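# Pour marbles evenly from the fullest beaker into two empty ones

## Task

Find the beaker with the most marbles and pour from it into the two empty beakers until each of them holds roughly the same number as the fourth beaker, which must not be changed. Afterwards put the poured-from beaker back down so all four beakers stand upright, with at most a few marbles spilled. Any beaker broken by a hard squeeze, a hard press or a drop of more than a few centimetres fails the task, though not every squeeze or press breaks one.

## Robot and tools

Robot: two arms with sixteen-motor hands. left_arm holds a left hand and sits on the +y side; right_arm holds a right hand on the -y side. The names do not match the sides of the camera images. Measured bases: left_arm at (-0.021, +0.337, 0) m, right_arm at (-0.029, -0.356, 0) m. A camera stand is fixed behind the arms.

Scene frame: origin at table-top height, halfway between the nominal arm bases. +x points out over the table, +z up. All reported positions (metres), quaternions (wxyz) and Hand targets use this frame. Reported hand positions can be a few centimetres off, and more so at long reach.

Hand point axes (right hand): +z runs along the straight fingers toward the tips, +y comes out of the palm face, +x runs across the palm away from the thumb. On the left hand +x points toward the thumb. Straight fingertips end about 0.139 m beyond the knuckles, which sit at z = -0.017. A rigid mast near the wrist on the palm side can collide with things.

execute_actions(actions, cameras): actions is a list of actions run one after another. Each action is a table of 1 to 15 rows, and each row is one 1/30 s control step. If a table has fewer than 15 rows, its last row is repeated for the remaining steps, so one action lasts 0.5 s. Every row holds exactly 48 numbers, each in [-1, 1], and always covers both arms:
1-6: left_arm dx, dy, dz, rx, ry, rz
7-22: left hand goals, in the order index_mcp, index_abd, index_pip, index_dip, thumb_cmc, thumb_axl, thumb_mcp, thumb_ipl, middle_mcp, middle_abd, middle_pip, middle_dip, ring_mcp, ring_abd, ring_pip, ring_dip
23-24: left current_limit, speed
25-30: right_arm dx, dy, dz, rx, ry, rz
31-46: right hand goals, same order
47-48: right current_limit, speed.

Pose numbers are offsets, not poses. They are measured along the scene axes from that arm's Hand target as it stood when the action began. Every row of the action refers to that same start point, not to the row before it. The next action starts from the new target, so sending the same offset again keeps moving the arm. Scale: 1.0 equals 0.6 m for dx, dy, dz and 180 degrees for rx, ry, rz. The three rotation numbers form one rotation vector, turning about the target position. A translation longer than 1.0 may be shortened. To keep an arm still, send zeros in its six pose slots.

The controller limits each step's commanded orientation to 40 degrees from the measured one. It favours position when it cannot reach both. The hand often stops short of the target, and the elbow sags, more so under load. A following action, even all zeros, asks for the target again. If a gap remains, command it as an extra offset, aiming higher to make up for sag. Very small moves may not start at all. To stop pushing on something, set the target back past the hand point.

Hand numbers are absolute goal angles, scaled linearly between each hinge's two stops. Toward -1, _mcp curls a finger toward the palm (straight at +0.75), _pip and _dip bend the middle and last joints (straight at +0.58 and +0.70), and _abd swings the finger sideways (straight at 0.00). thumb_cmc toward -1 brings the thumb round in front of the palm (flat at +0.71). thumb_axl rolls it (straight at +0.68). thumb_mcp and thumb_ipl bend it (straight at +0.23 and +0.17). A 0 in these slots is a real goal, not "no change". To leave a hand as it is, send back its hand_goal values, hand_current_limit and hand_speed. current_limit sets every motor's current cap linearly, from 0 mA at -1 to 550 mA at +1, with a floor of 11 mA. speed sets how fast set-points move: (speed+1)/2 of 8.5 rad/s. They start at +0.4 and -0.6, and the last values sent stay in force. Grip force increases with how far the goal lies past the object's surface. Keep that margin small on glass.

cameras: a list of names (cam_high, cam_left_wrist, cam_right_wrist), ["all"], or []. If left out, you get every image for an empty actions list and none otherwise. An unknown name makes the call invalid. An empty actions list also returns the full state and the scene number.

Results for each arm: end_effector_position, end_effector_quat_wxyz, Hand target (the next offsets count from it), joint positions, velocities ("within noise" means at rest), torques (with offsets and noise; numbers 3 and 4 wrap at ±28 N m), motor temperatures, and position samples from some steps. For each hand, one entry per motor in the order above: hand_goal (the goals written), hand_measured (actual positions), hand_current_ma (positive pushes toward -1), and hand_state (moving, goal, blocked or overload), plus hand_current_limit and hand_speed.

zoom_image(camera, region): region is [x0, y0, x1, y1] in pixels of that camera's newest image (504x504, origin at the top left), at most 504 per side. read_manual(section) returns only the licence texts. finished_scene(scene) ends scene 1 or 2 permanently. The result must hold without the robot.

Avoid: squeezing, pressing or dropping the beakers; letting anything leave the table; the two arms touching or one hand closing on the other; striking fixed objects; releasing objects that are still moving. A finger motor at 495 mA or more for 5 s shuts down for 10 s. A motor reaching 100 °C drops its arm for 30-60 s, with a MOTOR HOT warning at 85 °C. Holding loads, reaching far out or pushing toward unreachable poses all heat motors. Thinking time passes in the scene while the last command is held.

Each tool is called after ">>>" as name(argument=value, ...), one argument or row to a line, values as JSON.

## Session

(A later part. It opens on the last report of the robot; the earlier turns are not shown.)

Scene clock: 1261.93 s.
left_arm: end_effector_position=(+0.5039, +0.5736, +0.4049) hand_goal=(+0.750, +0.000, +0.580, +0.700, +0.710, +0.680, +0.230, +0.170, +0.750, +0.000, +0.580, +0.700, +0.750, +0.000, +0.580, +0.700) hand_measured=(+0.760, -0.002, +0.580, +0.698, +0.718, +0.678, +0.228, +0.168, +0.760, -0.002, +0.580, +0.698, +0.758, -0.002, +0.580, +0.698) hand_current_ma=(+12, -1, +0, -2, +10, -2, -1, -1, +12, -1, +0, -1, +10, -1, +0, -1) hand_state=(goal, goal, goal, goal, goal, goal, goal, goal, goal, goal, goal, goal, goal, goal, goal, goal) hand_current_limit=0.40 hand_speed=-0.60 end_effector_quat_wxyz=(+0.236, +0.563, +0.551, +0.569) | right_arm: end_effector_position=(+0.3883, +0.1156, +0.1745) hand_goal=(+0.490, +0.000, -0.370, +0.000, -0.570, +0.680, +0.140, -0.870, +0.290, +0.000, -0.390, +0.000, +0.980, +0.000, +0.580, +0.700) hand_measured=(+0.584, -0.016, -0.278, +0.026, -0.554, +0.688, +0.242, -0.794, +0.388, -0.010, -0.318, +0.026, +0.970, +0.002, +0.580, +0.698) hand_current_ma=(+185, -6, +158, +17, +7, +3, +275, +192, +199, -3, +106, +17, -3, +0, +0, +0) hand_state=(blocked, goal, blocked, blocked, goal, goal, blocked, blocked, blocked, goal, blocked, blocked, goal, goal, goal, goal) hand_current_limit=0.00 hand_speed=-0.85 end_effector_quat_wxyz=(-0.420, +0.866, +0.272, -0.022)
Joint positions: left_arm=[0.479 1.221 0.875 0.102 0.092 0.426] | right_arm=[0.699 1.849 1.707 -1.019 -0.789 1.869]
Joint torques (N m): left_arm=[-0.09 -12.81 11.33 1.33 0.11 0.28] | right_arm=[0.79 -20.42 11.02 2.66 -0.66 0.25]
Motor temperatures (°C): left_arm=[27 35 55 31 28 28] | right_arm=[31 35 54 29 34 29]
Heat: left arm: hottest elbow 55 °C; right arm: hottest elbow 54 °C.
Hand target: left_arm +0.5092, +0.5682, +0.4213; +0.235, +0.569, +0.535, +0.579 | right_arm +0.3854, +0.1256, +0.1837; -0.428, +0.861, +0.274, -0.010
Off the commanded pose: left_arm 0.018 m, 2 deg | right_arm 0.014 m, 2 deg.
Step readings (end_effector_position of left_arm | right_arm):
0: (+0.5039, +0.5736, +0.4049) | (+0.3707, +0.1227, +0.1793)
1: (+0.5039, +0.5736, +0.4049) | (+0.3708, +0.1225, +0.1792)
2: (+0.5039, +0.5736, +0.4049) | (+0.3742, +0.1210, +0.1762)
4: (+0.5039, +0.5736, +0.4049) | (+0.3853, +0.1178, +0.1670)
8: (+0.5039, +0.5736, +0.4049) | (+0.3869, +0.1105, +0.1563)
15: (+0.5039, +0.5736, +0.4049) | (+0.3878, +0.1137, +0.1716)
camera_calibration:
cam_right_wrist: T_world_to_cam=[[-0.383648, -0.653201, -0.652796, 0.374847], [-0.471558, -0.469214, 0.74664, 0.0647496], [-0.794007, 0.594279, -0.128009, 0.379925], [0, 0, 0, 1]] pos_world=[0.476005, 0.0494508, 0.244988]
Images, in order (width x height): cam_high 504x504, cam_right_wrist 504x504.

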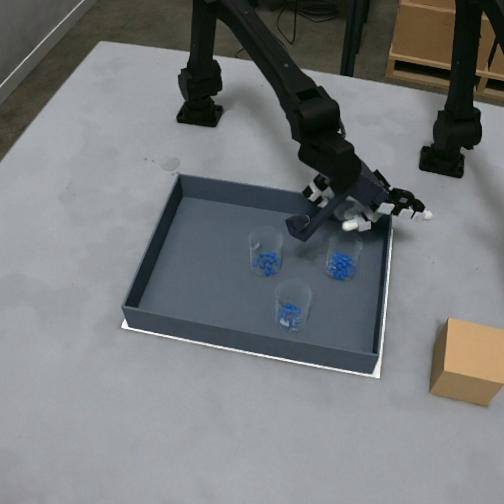

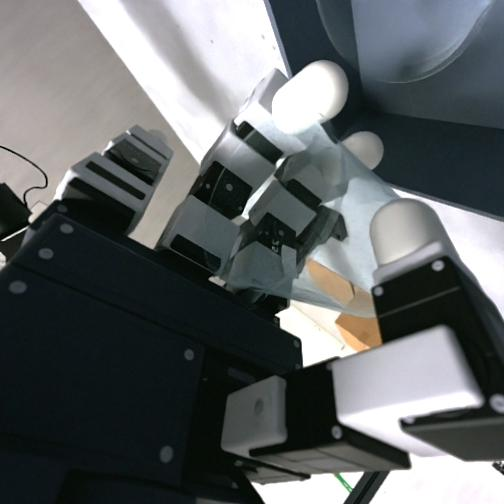

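>>> execute_actions(
  actions=[
    [[0,0,0,0,0,0,0.75,0,0.58,0.7,0.71,0.68,0.23,0.17,0.75,0,0.58,0.7,0.75,0,0.58,0.7,0.4,-0.6,0,0,0.12,0.0156,-0.0676,0,0.49,0,-0.37,0,-0.571,0.68,0.14,-0.87,0.29,0,-0.39,0,0.98,0,0.58,0.7,0,-0.85]],
    [[0,0,0,0,0,0,0.75,0,0.58,0.7,0.71,0.68,0.23,0.17,0.75,0,0.58,0.7,0.75,0,0.58,0.7,0.4,-0.6,0,-0.05,0.06,0.0312,-0.1353,0,0.49,0,-0.37,0,-0.571,0.68,0.14,-0.87,0.29,0,-0.39,0,0.98,0,0.58,0.7,0,-0.85]],
    [[0,0,0,0,0,0,0.75,0,0.58,0.7,0.71,0.68,0.23,0.17,0.75,0,0.58,0.7,0.75,0,0.58,0.7,0.4,-0.6,0.02,-0.1,0,0.0344,-0.1488,0,0.49,0,-0.37,0,-0.571,0.68,0.14,-0.87,0.29,0,-0.39,0,0.98,0,0.58,0.7,0,-0.85]],
    [[0,0,0,0,0,0,0.75,0,0.58,0.7,0.71,0.68,0.23,0.17,0.75,0,0.58,0.7,0.75,0,0.58,0.7,0.4,-0.6,0.04,-0.11,0,0,0,-0.0944,0.49,0,-0.37,0,-0.571,0.68,0.14,-0.87,0.29,0,-0.39,0,0.98,0,0.58,0.7,0,-0.85]],
    [[0,0,0,0,0,0,0.75,0,0.58,0.7,0.71,0.68,0.23,0.17,0.75,0,0.58,0.7,0.75,0,0.58,0.7,0.4,-0.6,0.04,-0.11,0,0,0,-0.0944,0.49,0,-0.37,0,-0.571,0.68,0.14,-0.87,0.29,0,-0.39,0,0.98,0,0.58,0.7,0,-0.85]],
    [[0,0,0,0,0,0,0.75,0,0.58,0.7,0.71,0.68,0.23,0.17,0.75,0,0.58,0.7,0.75,0,0.58,0.7,0.4,-0.6,0.04,-0.11,0,0,0,-0.0944,0.49,0,-0.37,0,-0.571,0.68,0.14,-0.87,0.29,0,-0.39,0,0.98,0,0.58,0.7,0,-0.85]],
    [[0,0,0,0,0,0,0.75,0,0.58,0.7,0.71,0.68,0.23,0.17,0.75,0,0.58,0.7,0.75,0,0.58,0.7,0.4,-0.6,0.02,-0.1,0,0,0,-0.0944,0.49,0,-0.37,0,-0.571,0.68,0.14,-0.87,0.29,0,-0.39,0,0.98,0,0.58,0.7,0,-0.85]],
  ],
  cameras=["cam_high", "cam_right_wrist"],
)

>>> zoom_image(
  camera="cam_high",
  region=[310, 220, 370, 280],
)

Scene clock: 1349.63 s.
left_arm: end_effector_position=(+0.5039, +0.5736, +0.4049) hand_goal=(+0.750, +0.000, +0.580, +0.700, +0.710, +0.680, +0.230, +0.170, +0.750, +0.000, +0.580, +0.700, +0.750, +0.000, +0.580, +0.700) hand_measured=(+0.760, -0.002, +0.580, +0.698, +0.718, +0.678, +0.228, +0.168, +0.760, -0.002, +0.580, +0.698, +0.758, -0.002, +0.580, +0.698) hand_current_ma=(+12, -1, +0, -2, +10, -2, -1, -1, +12, -1, +0, -1, +10, -1, +0, -1) hand_state=(goal, goal, goal, goal, goal, goal, goal, goal, goal, goal, goal, goal, goal, goal, goal, goal) hand_current_limit=0.40 hand_speed=-0.60 end_effector_quat_wxyz=(+0.236, +0.563, +0.551, +0.569) | right_arm: end_effector_position=(+0.4668, -0.2261, +0.2689) hand_goal=(+0.490, +0.000, -0.370, +0.000, -0.570, +0.680, +0.140, -0.870, +0.290, +0.000, -0.390, +0.000, +0.980, +0.000, +0.580, +0.700) hand_measured=(+0.584, -0.016, -0.280, +0.026, -0.554, +0.688, +0.242, -0.796, +0.388, -0.010, -0.318, +0.026, +0.980, +0.002, +0.580, +0.698) hand_current_ma=(+184, -6, +156, +16, +7, +3, +275, +188, +199, -3, +106, +17, +0, +0, +0, +0) hand_state=(blocked, goal, blocked, blocked, goal, goal, blocked, blocked, blocked, goal, blocked, blocked, goal, goal, goal, goal) hand_current_limit=0.00 hand_speed=-0.85 end_effector_quat_wxyz=(+0.003, +0.828, +0.015, +0.560)
Joint positions: left_arm=[0.479 1.221 0.875 0.102 0.092 0.426] | right_arm=[0.524 1.274 0.932 -0.098 0.504 1.771]
Joint torques (N m): left_arm=[0.03 -12.75 11.34 1.32 0.12 0.28] | right_arm=[-0.56 -8.53 16.66 2.18 0.52 0.04]
Motor temperatures (°C): left_arm=[27 35 57 30 28 28] | right_arm=[31 38 49 29 33 29]
Heat: left arm: hottest elbow 57 °C; right arm: hottest elbow 49 °C.
Hand target: left_arm +0.5092, +0.5682, +0.4213; +0.235, +0.569, +0.535, +0.579 | right_arm +0.4815, -0.2225, +0.2918; -0.001, +0.819, -0.002, +0.574
Off the commanded pose: left_arm 0.018 m, 2 deg | right_arm 0.027 m, 3 deg.
Step readings (end_effector_position of left_arm | right_arm):
0: (+0.5039, +0.5736, +0.4049) | (+0.3883, +0.1156, +0.1745)
1: (+0.5039, +0.5736, +0.4049) | (+0.3886, +0.1152, +0.1745)
2: (+0.5039, +0.5736, +0.4049) | (+0.3905, +0.1141, +0.1748)
4: (+0.5039, +0.5736, +0.4049) | (+0.3939, +0.1104, +0.1774)
8: (+0.5039, +0.5736, +0.4049) | (+0.3886, +0.1085, +0.2032)
15: (+0.5039, +0.5736, +0.4049) | (+0.3798, +0.1115, +0.2528)
16: (+0.5039, +0.5736, +0.4049) | (+0.3805, +0.1114, +0.2548)
17: (+0.5039, +0.5736, +0.4049) | (+0.3848, +0.1097, +0.2542)
19: (+0.5039, +0.5736, +0.4049) | (+0.3916, +0.1019, +0.2504)
23: (+0.5039, +0.5736, +0.4049) | (+0.3833, +0.0809, +0.2486)
30: (+0.5039, +0.5736, +0.4049) | (+0.3833, +0.0826, +0.2828)
31: (+0.5039, +0.5736, +0.4049) | (+0.3842, +0.0831, +0.2849)
32: (+0.5039, +0.5736, +0.4049) | (+0.3875, +0.0819, +0.2865)
34: (+0.5039, +0.5736, +0.4049) | (+0.3915, +0.0672, +0.2820)
38: (+0.5039, +0.5736, +0.4049) | (+0.3769, +0.0374, +0.2606)
45: (+0.5039, +0.5736, +0.4049) | (+0.3818, +0.0343, +0.2630)
46: (+0.5039, +0.5736, +0.4049) | (+0.3834, +0.0343, +0.2643)
47: (+0.5039, +0.5736, +0.4049) | (+0.3871, +0.0307, +0.2659)
49: (+0.5039, +0.5736, +0.4049) | (+0.3977, +0.0127, +0.2682)
53: (+0.5039, +0.5736, +0.4049) | (+0.4109, -0.0199, +0.2687)
60: (+0.5039, +0.5736, +0.4049) | (+0.4174, -0.0293, +0.2718)
61: (+0.5039, +0.5736, +0.4049) | (+0.4176, -0.0298, +0.2718)
62: (+0.5039, +0.5736, +0.4049) | (+0.4210, -0.0371, +0.2724)
64: (+0.5039, +0.5736, +0.4049) | (+0.4266, -0.0538, +0.2731)
68: (+0.5039, +0.5736, +0.4049) | (+0.4368, -0.0831, +0.2728)
75: (+0.5039, +0.5736, +0.4049) | (+0.4407, -0.0937, +0.2717)
76: (+0.5039, +0.5736, +0.4049) | (+0.4409, -0.0950, +0.2717)
77: (+0.5039, +0.5736, +0.4049) | (+0.4426, -0.1029, +0.2726)
79: (+0.5039, +0.5736, +0.4049) | (+0.4450, -0.1203, +0.2747)
83: (+0.5039, +0.5736, +0.4049) | (+0.4528, -0.1530, +0.2760)
90: (+0.5039, +0.5736, +0.4049) | (+0.4564, -0.1679, +0.2753)
91: (+0.5039, +0.5736, +0.4049) | (+0.4562, -0.1688, +0.2753)
92: (+0.5039, +0.5736, +0.4049) | (+0.4560, -0.1758, +0.2755)
94: (+0.5039, +0.5736, +0.4049) | (+0.4546, -0.1922, +0.2757)
98: (+0.5039, +0.5736, +0.4049) | (+0.4589, -0.2187, +0.2695)
105: (+0.5039, +0.5736, +0.4049) | (+0.4652, -0.2275, +0.2651)
camera_calibration:
cam_right_wrist: T_world_to_cam=[[-0.220868, -0.656231, -0.721511, 0.185245], [-0.835312, 0.50916, -0.207388, 0.518466], [0.503459, 0.556882, -0.660615, 0.186569], [0, 0, 0, 1]] pos_world=[0.380066, -0.246315, 0.36443]
Images, in order (width x height): cam_high 504x504, cam_right_wrist 504x504.

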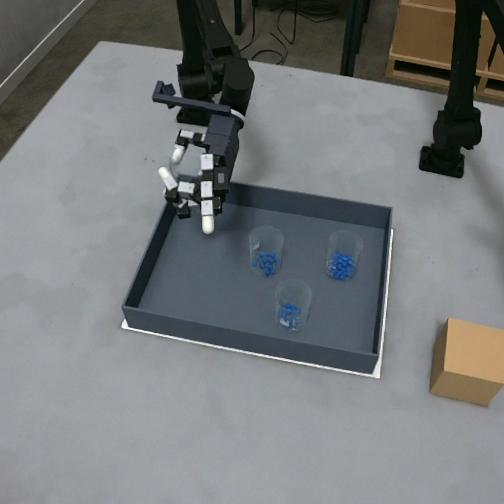

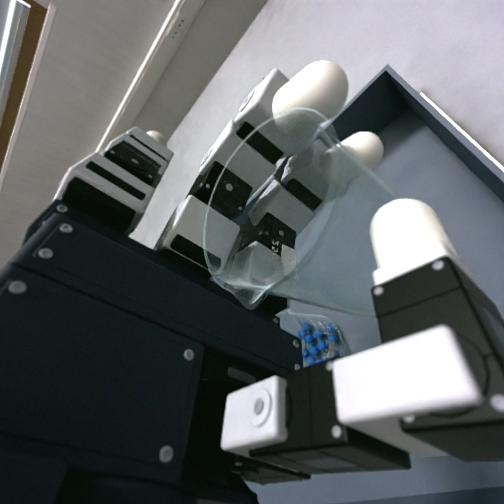

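Scaled by 8.400 from the camera's 504x504 image, which has a finer 720x720 frame.

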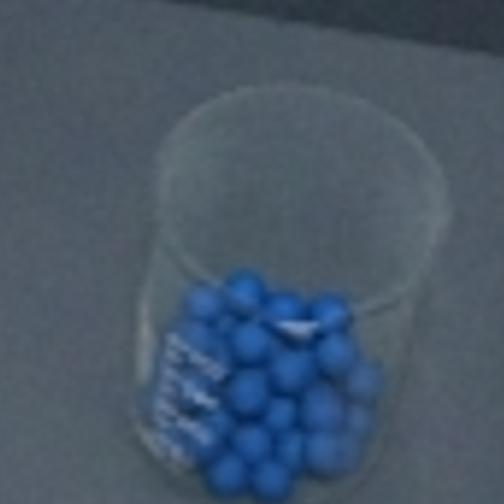

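>>> execute_actions(
  actions=[
    [[0,0,0,0,0,0,0.75,0,0.58,0.7,0.71,0.68,0.23,0.17,0.75,0,0.58,0.7,0.75,0,0.58,0.7,0.4,-0.6,0,-0.02,-0.1167,0,0,0,0.49,0,-0.37,0,-0.571,0.68,0.14,-0.87,0.29,0,-0.39,0,0.98,0,0.58,0.7,0,-0.85]],
    [[0,0,0,0,0,0,0.75,0,0.58,0.7,0.71,0.68,0.23,0.17,0.75,0,0.58,0.7,0.75,0,0.58,0.7,0.4,-0.6,0,0,-0.1167,0,0,0,0.49,0,-0.37,0,-0.571,0.68,0.14,-0.87,0.29,0,-0.39,0,0.98,0,0.58,0.7,0,-0.85]],
    [[0,0,0,0,0,0,0.75,0,0.58,0.7,0.71,0.68,0.23,0.17,0.75,0,0.58,0.7,0.75,0,0.58,0.7,0.4,-0.6,0,0,-0.08,0,0,0,0.49,0,-0.37,0,-0.571,0.68,0.14,-0.87,0.29,0,-0.39,0,0.98,0,0.58,0.7,0,-0.85]],
  ],
  cameras=["cam_high", "cam_right_wrist"],
)

>>> zoom_image(
  camera="cam_high",
  region=[140, 170, 280, 310],
)

Scene clock: 1364.60 s.
left_arm: end_effector_position=(+0.5039, +0.5736, +0.4049) hand_goal=(+0.750, +0.000, +0.580, +0.700, +0.710, +0.680, +0.230, +0.170, +0.750, +0.000, +0.580, +0.700, +0.750, +0.000, +0.580, +0.700) hand_measured=(+0.760, -0.002, +0.580, +0.698, +0.718, +0.678, +0.228, +0.168, +0.760, -0.002, +0.580, +0.698, +0.758, -0.002, +0.580, +0.698) hand_current_ma=(+12, -1, +0, -2, +10, -2, -1, -1, +12, -1, +0, -1, +10, -1, +0, -1) hand_state=(goal, goal, goal, goal, goal, goal, goal, goal, goal, goal, goal, goal, goal, goal, goal, goal) hand_current_limit=0.40 hand_speed=-0.60 end_effector_quat_wxyz=(+0.236, +0.563, +0.551, +0.569) | right_arm: end_effector_position=(+0.4731, -0.2305, +0.0996) hand_goal=(+0.490, +0.000, -0.370, +0.000, -0.570, +0.680, +0.140, -0.870, +0.290, +0.000, -0.390, +0.000, +0.980, +0.000, +0.580, +0.700) hand_measured=(+0.584, -0.016, -0.280, +0.026, -0.554, +0.688, +0.242, -0.796, +0.388, -0.010, -0.318, +0.026, +0.980, +0.002, +0.580, +0.698) hand_current_ma=(+184, -6, +156, +16, +7, +3, +275, +188, +199, -3, +106, +17, +0, +0, +0, +0) hand_state=(blocked, goal, blocked, blocked, goal, goal, blocked, blocked, blocked, goal, blocked, blocked, goal, goal, goal, goal) hand_current_limit=0.00 hand_speed=-0.85 end_effector_quat_wxyz=(+0.002, +0.829, +0.011, +0.560)
Joint positions: left_arm=[0.479 1.221 0.875 0.102 0.092 0.426] | right_arm=[0.507 1.582 0.709 0.437 0.49 1.771]
Joint torques (N m): left_arm=[-0.03 -12.75 11.33 1.32 0.12 0.28] | right_arm=[-1.85 -10.87 9.1 4.12 0.21 -0.05]
Motor temperatures (°C): left_arm=[27 35 57 30 28 28] | right_arm=[31 36 49 29 33 29]
Heat: left arm: hottest elbow 57 °C; right arm: hottest elbow 49 °C.
Hand target: left_arm +0.5092, +0.5682, +0.4213; +0.235, +0.569, +0.535, +0.579 | right_arm +0.4815, -0.2345, +0.1038; -0.001, +0.819, -0.002, +0.574
Off the commanded pose: left_arm 0.018 m, 2 deg | right_arm 0.010 m, 2 deg.
Step readings (end_effector_position of left_arm | right_arm):
0: (+0.5039, +0.5736, +0.4049) | (+0.4668, -0.2261, +0.2689)
1: (+0.5039, +0.5736, +0.4049) | (+0.4668, -0.2261, +0.2689)
2: (+0.5039, +0.5736, +0.4049) | (+0.4672, -0.2262, +0.2686)
4: (+0.5039, +0.5736, +0.4049) | (+0.4707, -0.2272, +0.2657)
8: (+0.5039, +0.5736, +0.4049) | (+0.4716, -0.2285, +0.2443)
15: (+0.5039, +0.5736, +0.4049) | (+0.4707, -0.2317, +0.2126)
16: (+0.5039, +0.5736, +0.4049) | (+0.4711, -0.2314, +0.2122)
17: (+0.5039, +0.5736, +0.4049) | (+0.4722, -0.2308, +0.2120)
19: (+0.5039, +0.5736, +0.4049) | (+0.4741, -0.2296, +0.2076)
23: (+0.5039, +0.5736, +0.4049) | (+0.4720, -0.2309, +0.1766)
30: (+0.5039, +0.5736, +0.4049) | (+0.4692, -0.2326, +0.1396)
31: (+0.5039, +0.5736, +0.4049) | (+0.4698, -0.2322, +0.1402)
32: (+0.5039, +0.5736, +0.4049) | (+0.4711, -0.2314, +0.1412)
34: (+0.5039, +0.5736, +0.4049) | (+0.4749, -0.2293, +0.1416)
38: (+0.5039, +0.5736, +0.4049) | (+0.4766, -0.2283, +0.1242)
45: (+0.5039, +0.5736, +0.4049) | (+0.4717, -0.2313, +0.0976)
camera_calibration:
cam_right_wrist: T_world_to_cam=[[-0.224176, -0.650189, -0.725947, 0.064986], [-0.832735, 0.514763, -0.203891, 0.490573], [0.506258, 0.558815, -0.656832, 0.0726998], [0, 0, 0, 1]] pos_world=[0.386281, -0.250901, 0.194951]
Images, in order (width x height): cam_high 504x504, cam_right_wrist 504x504.

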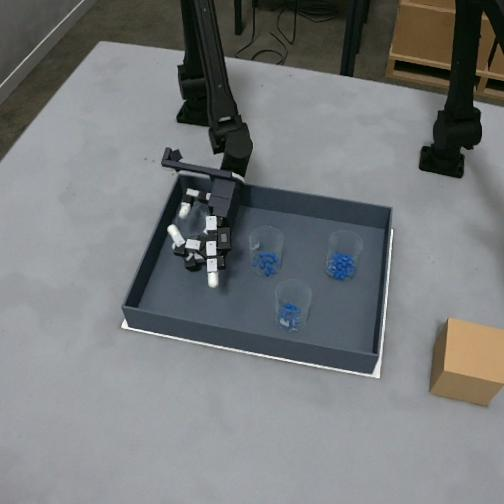

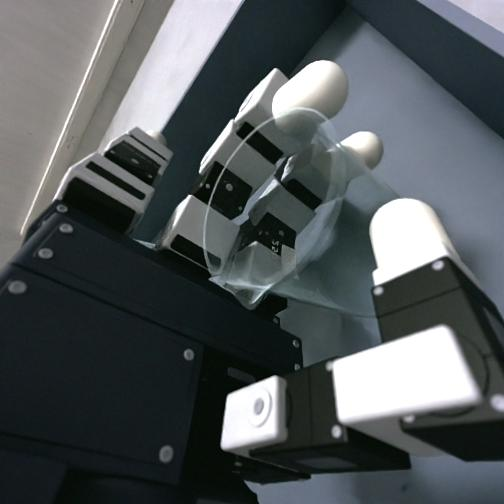

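Scaled by 3.600 from the camera's 504x504 image, which has a finer 720x720 frame.

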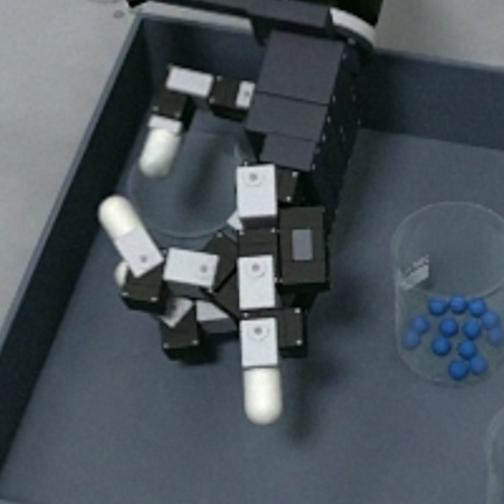

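>>> execute_actions(
  actions=[
    [[0,0,0,0,0,0,0.75,0,0.58,0.7,0.71,0.68,0.23,0.17,0.75,0,0.58,0.7,0.75,0,0.58,0.7,0.4,-0.6,0.003,0,-0.022,0.0056,-0.0083,0,0.49,0,-0.37,0,-0.571,0.68,0.14,-0.87,0.29,0,-0.39,0,0.98,0,0.58,0.7,0,-0.85]],
    [[0,0,0,0,0,0,0.75,0,0.58,0.7,0.71,0.68,0.23,0.17,0.75,0,0.58,0.7,0.75,0,0.58,0.7,0.4,-0.6,0,0,-0.01,0,0,0,0.49,0,-0.37,0,-0.571,0.68,0.14,-0.87,0.29,0,-0.39,0,0.98,0,0.58,0.7,0,-0.85]],
  ],
  cameras=["cam_high", "cam_right_wrist"],
)

>>> zoom_image(
  camera="cam_right_wrist",
  region=[170, 60, 430, 320],
)

Scene clock: 1381.03 s.
left_arm: end_effector_position=(+0.5039, +0.5736, +0.4049) hand_goal=(+0.750, +0.000, +0.580, +0.700, +0.710, +0.680, +0.230, +0.170, +0.750, +0.000, +0.580, +0.700, +0.750, +0.000, +0.580, +0.700) hand_measured=(+0.760, -0.002, +0.580, +0.698, +0.718, +0.678, +0.228, +0.168, +0.760, -0.002, +0.580, +0.698, +0.758, -0.002, +0.580, +0.698) hand_current_ma=(+12, -1, +0, -2, +10, -2, -1, -1, +12, -1, +0, -1, +10, -1, +0, -1) hand_state=(goal, goal, goal, goal, goal, goal, goal, goal, goal, goal, goal, goal, goal, goal, goal, goal) hand_current_limit=0.40 hand_speed=-0.60 end_effector_quat_wxyz=(+0.236, +0.563, +0.551, +0.569) | right_arm: end_effector_position=(+0.4790, -0.2276, +0.0890) hand_goal=(+0.490, +0.000, -0.370, +0.000, -0.570, +0.680, +0.140, -0.870, +0.290, +0.000, -0.390, +0.000, +0.980, +0.000, +0.580, +0.700) hand_measured=(+0.584, -0.016, -0.280, +0.026, -0.554, +0.688, +0.242, -0.796, +0.388, -0.010, -0.318, +0.026, +0.980, +0.002, +0.580, +0.698) hand_current_ma=(+184, -6, +156, +16, +7, +3, +275, +188, +199, -3, +106, +17, +0, +0, +0, +0) hand_state=(blocked, goal, blocked, blocked, goal, goal, blocked, blocked, blocked, goal, blocked, blocked, goal, goal, goal, goal) hand_current_limit=0.00 hand_speed=-0.85 end_effector_quat_wxyz=(-0.009, +0.816, +0.004, +0.577)
Joint positions: left_arm=[0.479 1.221 0.875 0.102 0.092 0.426] | right_arm=[0.505 1.633 0.699 0.547 0.487 1.771]
Joint torques (N m): left_arm=[0.03 -12.75 11.32 1.32 0.12 0.28] | right_arm=[-1.67 -10.29 7.84 4.21 0.13 -0.05]
Motor temperatures (°C): left_arm=[27 35 57 30 28 28] | right_arm=[31 35 49 30 32 29]
Heat: left arm: hottest elbow 57 °C; right arm: hottest elbow 49 °C.
Hand target: left_arm +0.5092, +0.5682, +0.4213; +0.235, +0.569, +0.535, +0.579 | right_arm +0.4833, -0.2345, +0.0845; -0.009, +0.811, -0.007, +0.584
Off the commanded pose: left_arm 0.018 m, 2 deg | right_arm 0.009 m, 2 deg.
Step readings (end_effector_position of left_arm | right_arm):
0: (+0.5039, +0.5736, +0.4049) | (+0.4731, -0.2305, +0.0996)
1: (+0.5039, +0.5736, +0.4049) | (+0.4732, -0.2304, +0.0998)
2: (+0.5039, +0.5736, +0.4049) | (+0.4735, -0.2302, +0.1001)
4: (+0.5039, +0.5736, +0.4049) | (+0.4760, -0.2287, +0.1015)
8: (+0.5039, +0.5736, +0.4049) | (+0.4790, -0.2272, +0.0996)
15: (+0.5039, +0.5736, +0.4049) | (+0.4775, -0.2283, +0.0929)
16: (+0.5039, +0.5736, +0.4049) | (+0.4774, -0.2284, +0.0926)
17: (+0.5039, +0.5736, +0.4049) | (+0.4776, -0.2282, +0.0927)
19: (+0.5039, +0.5736, +0.4049) | (+0.4783, -0.2280, +0.0927)
23: (+0.5039, +0.5736, +0.4049) | (+0.4789, -0.2276, +0.0909)
30: (+0.5039, +0.5736, +0.4049) | (+0.4790, -0.2276, +0.0890)
camera_calibration:
cam_right_wrist: T_world_to_cam=[[-0.192236, -0.630491, -0.752015, 0.0520355], [-0.824092, 0.519794, -0.225136, 0.490741], [0.532839, 0.57645, -0.619506, 0.0491269], [0, 0, 0, 1]] pos_world=[0.388242, -0.250596, 0.180049]
Images, in order (width x height): cam_high 504x504, cam_right_wrist 504x504.

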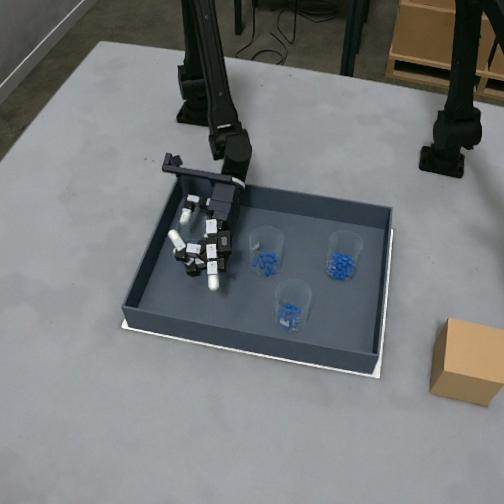

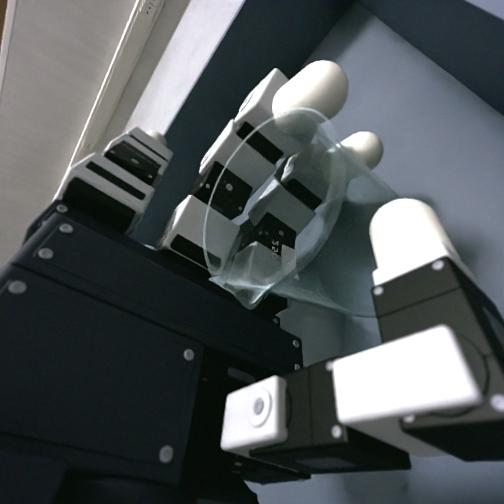

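Scaled by 1.938 from the camera's 504x504 image, which has a finer 720x720 frame.

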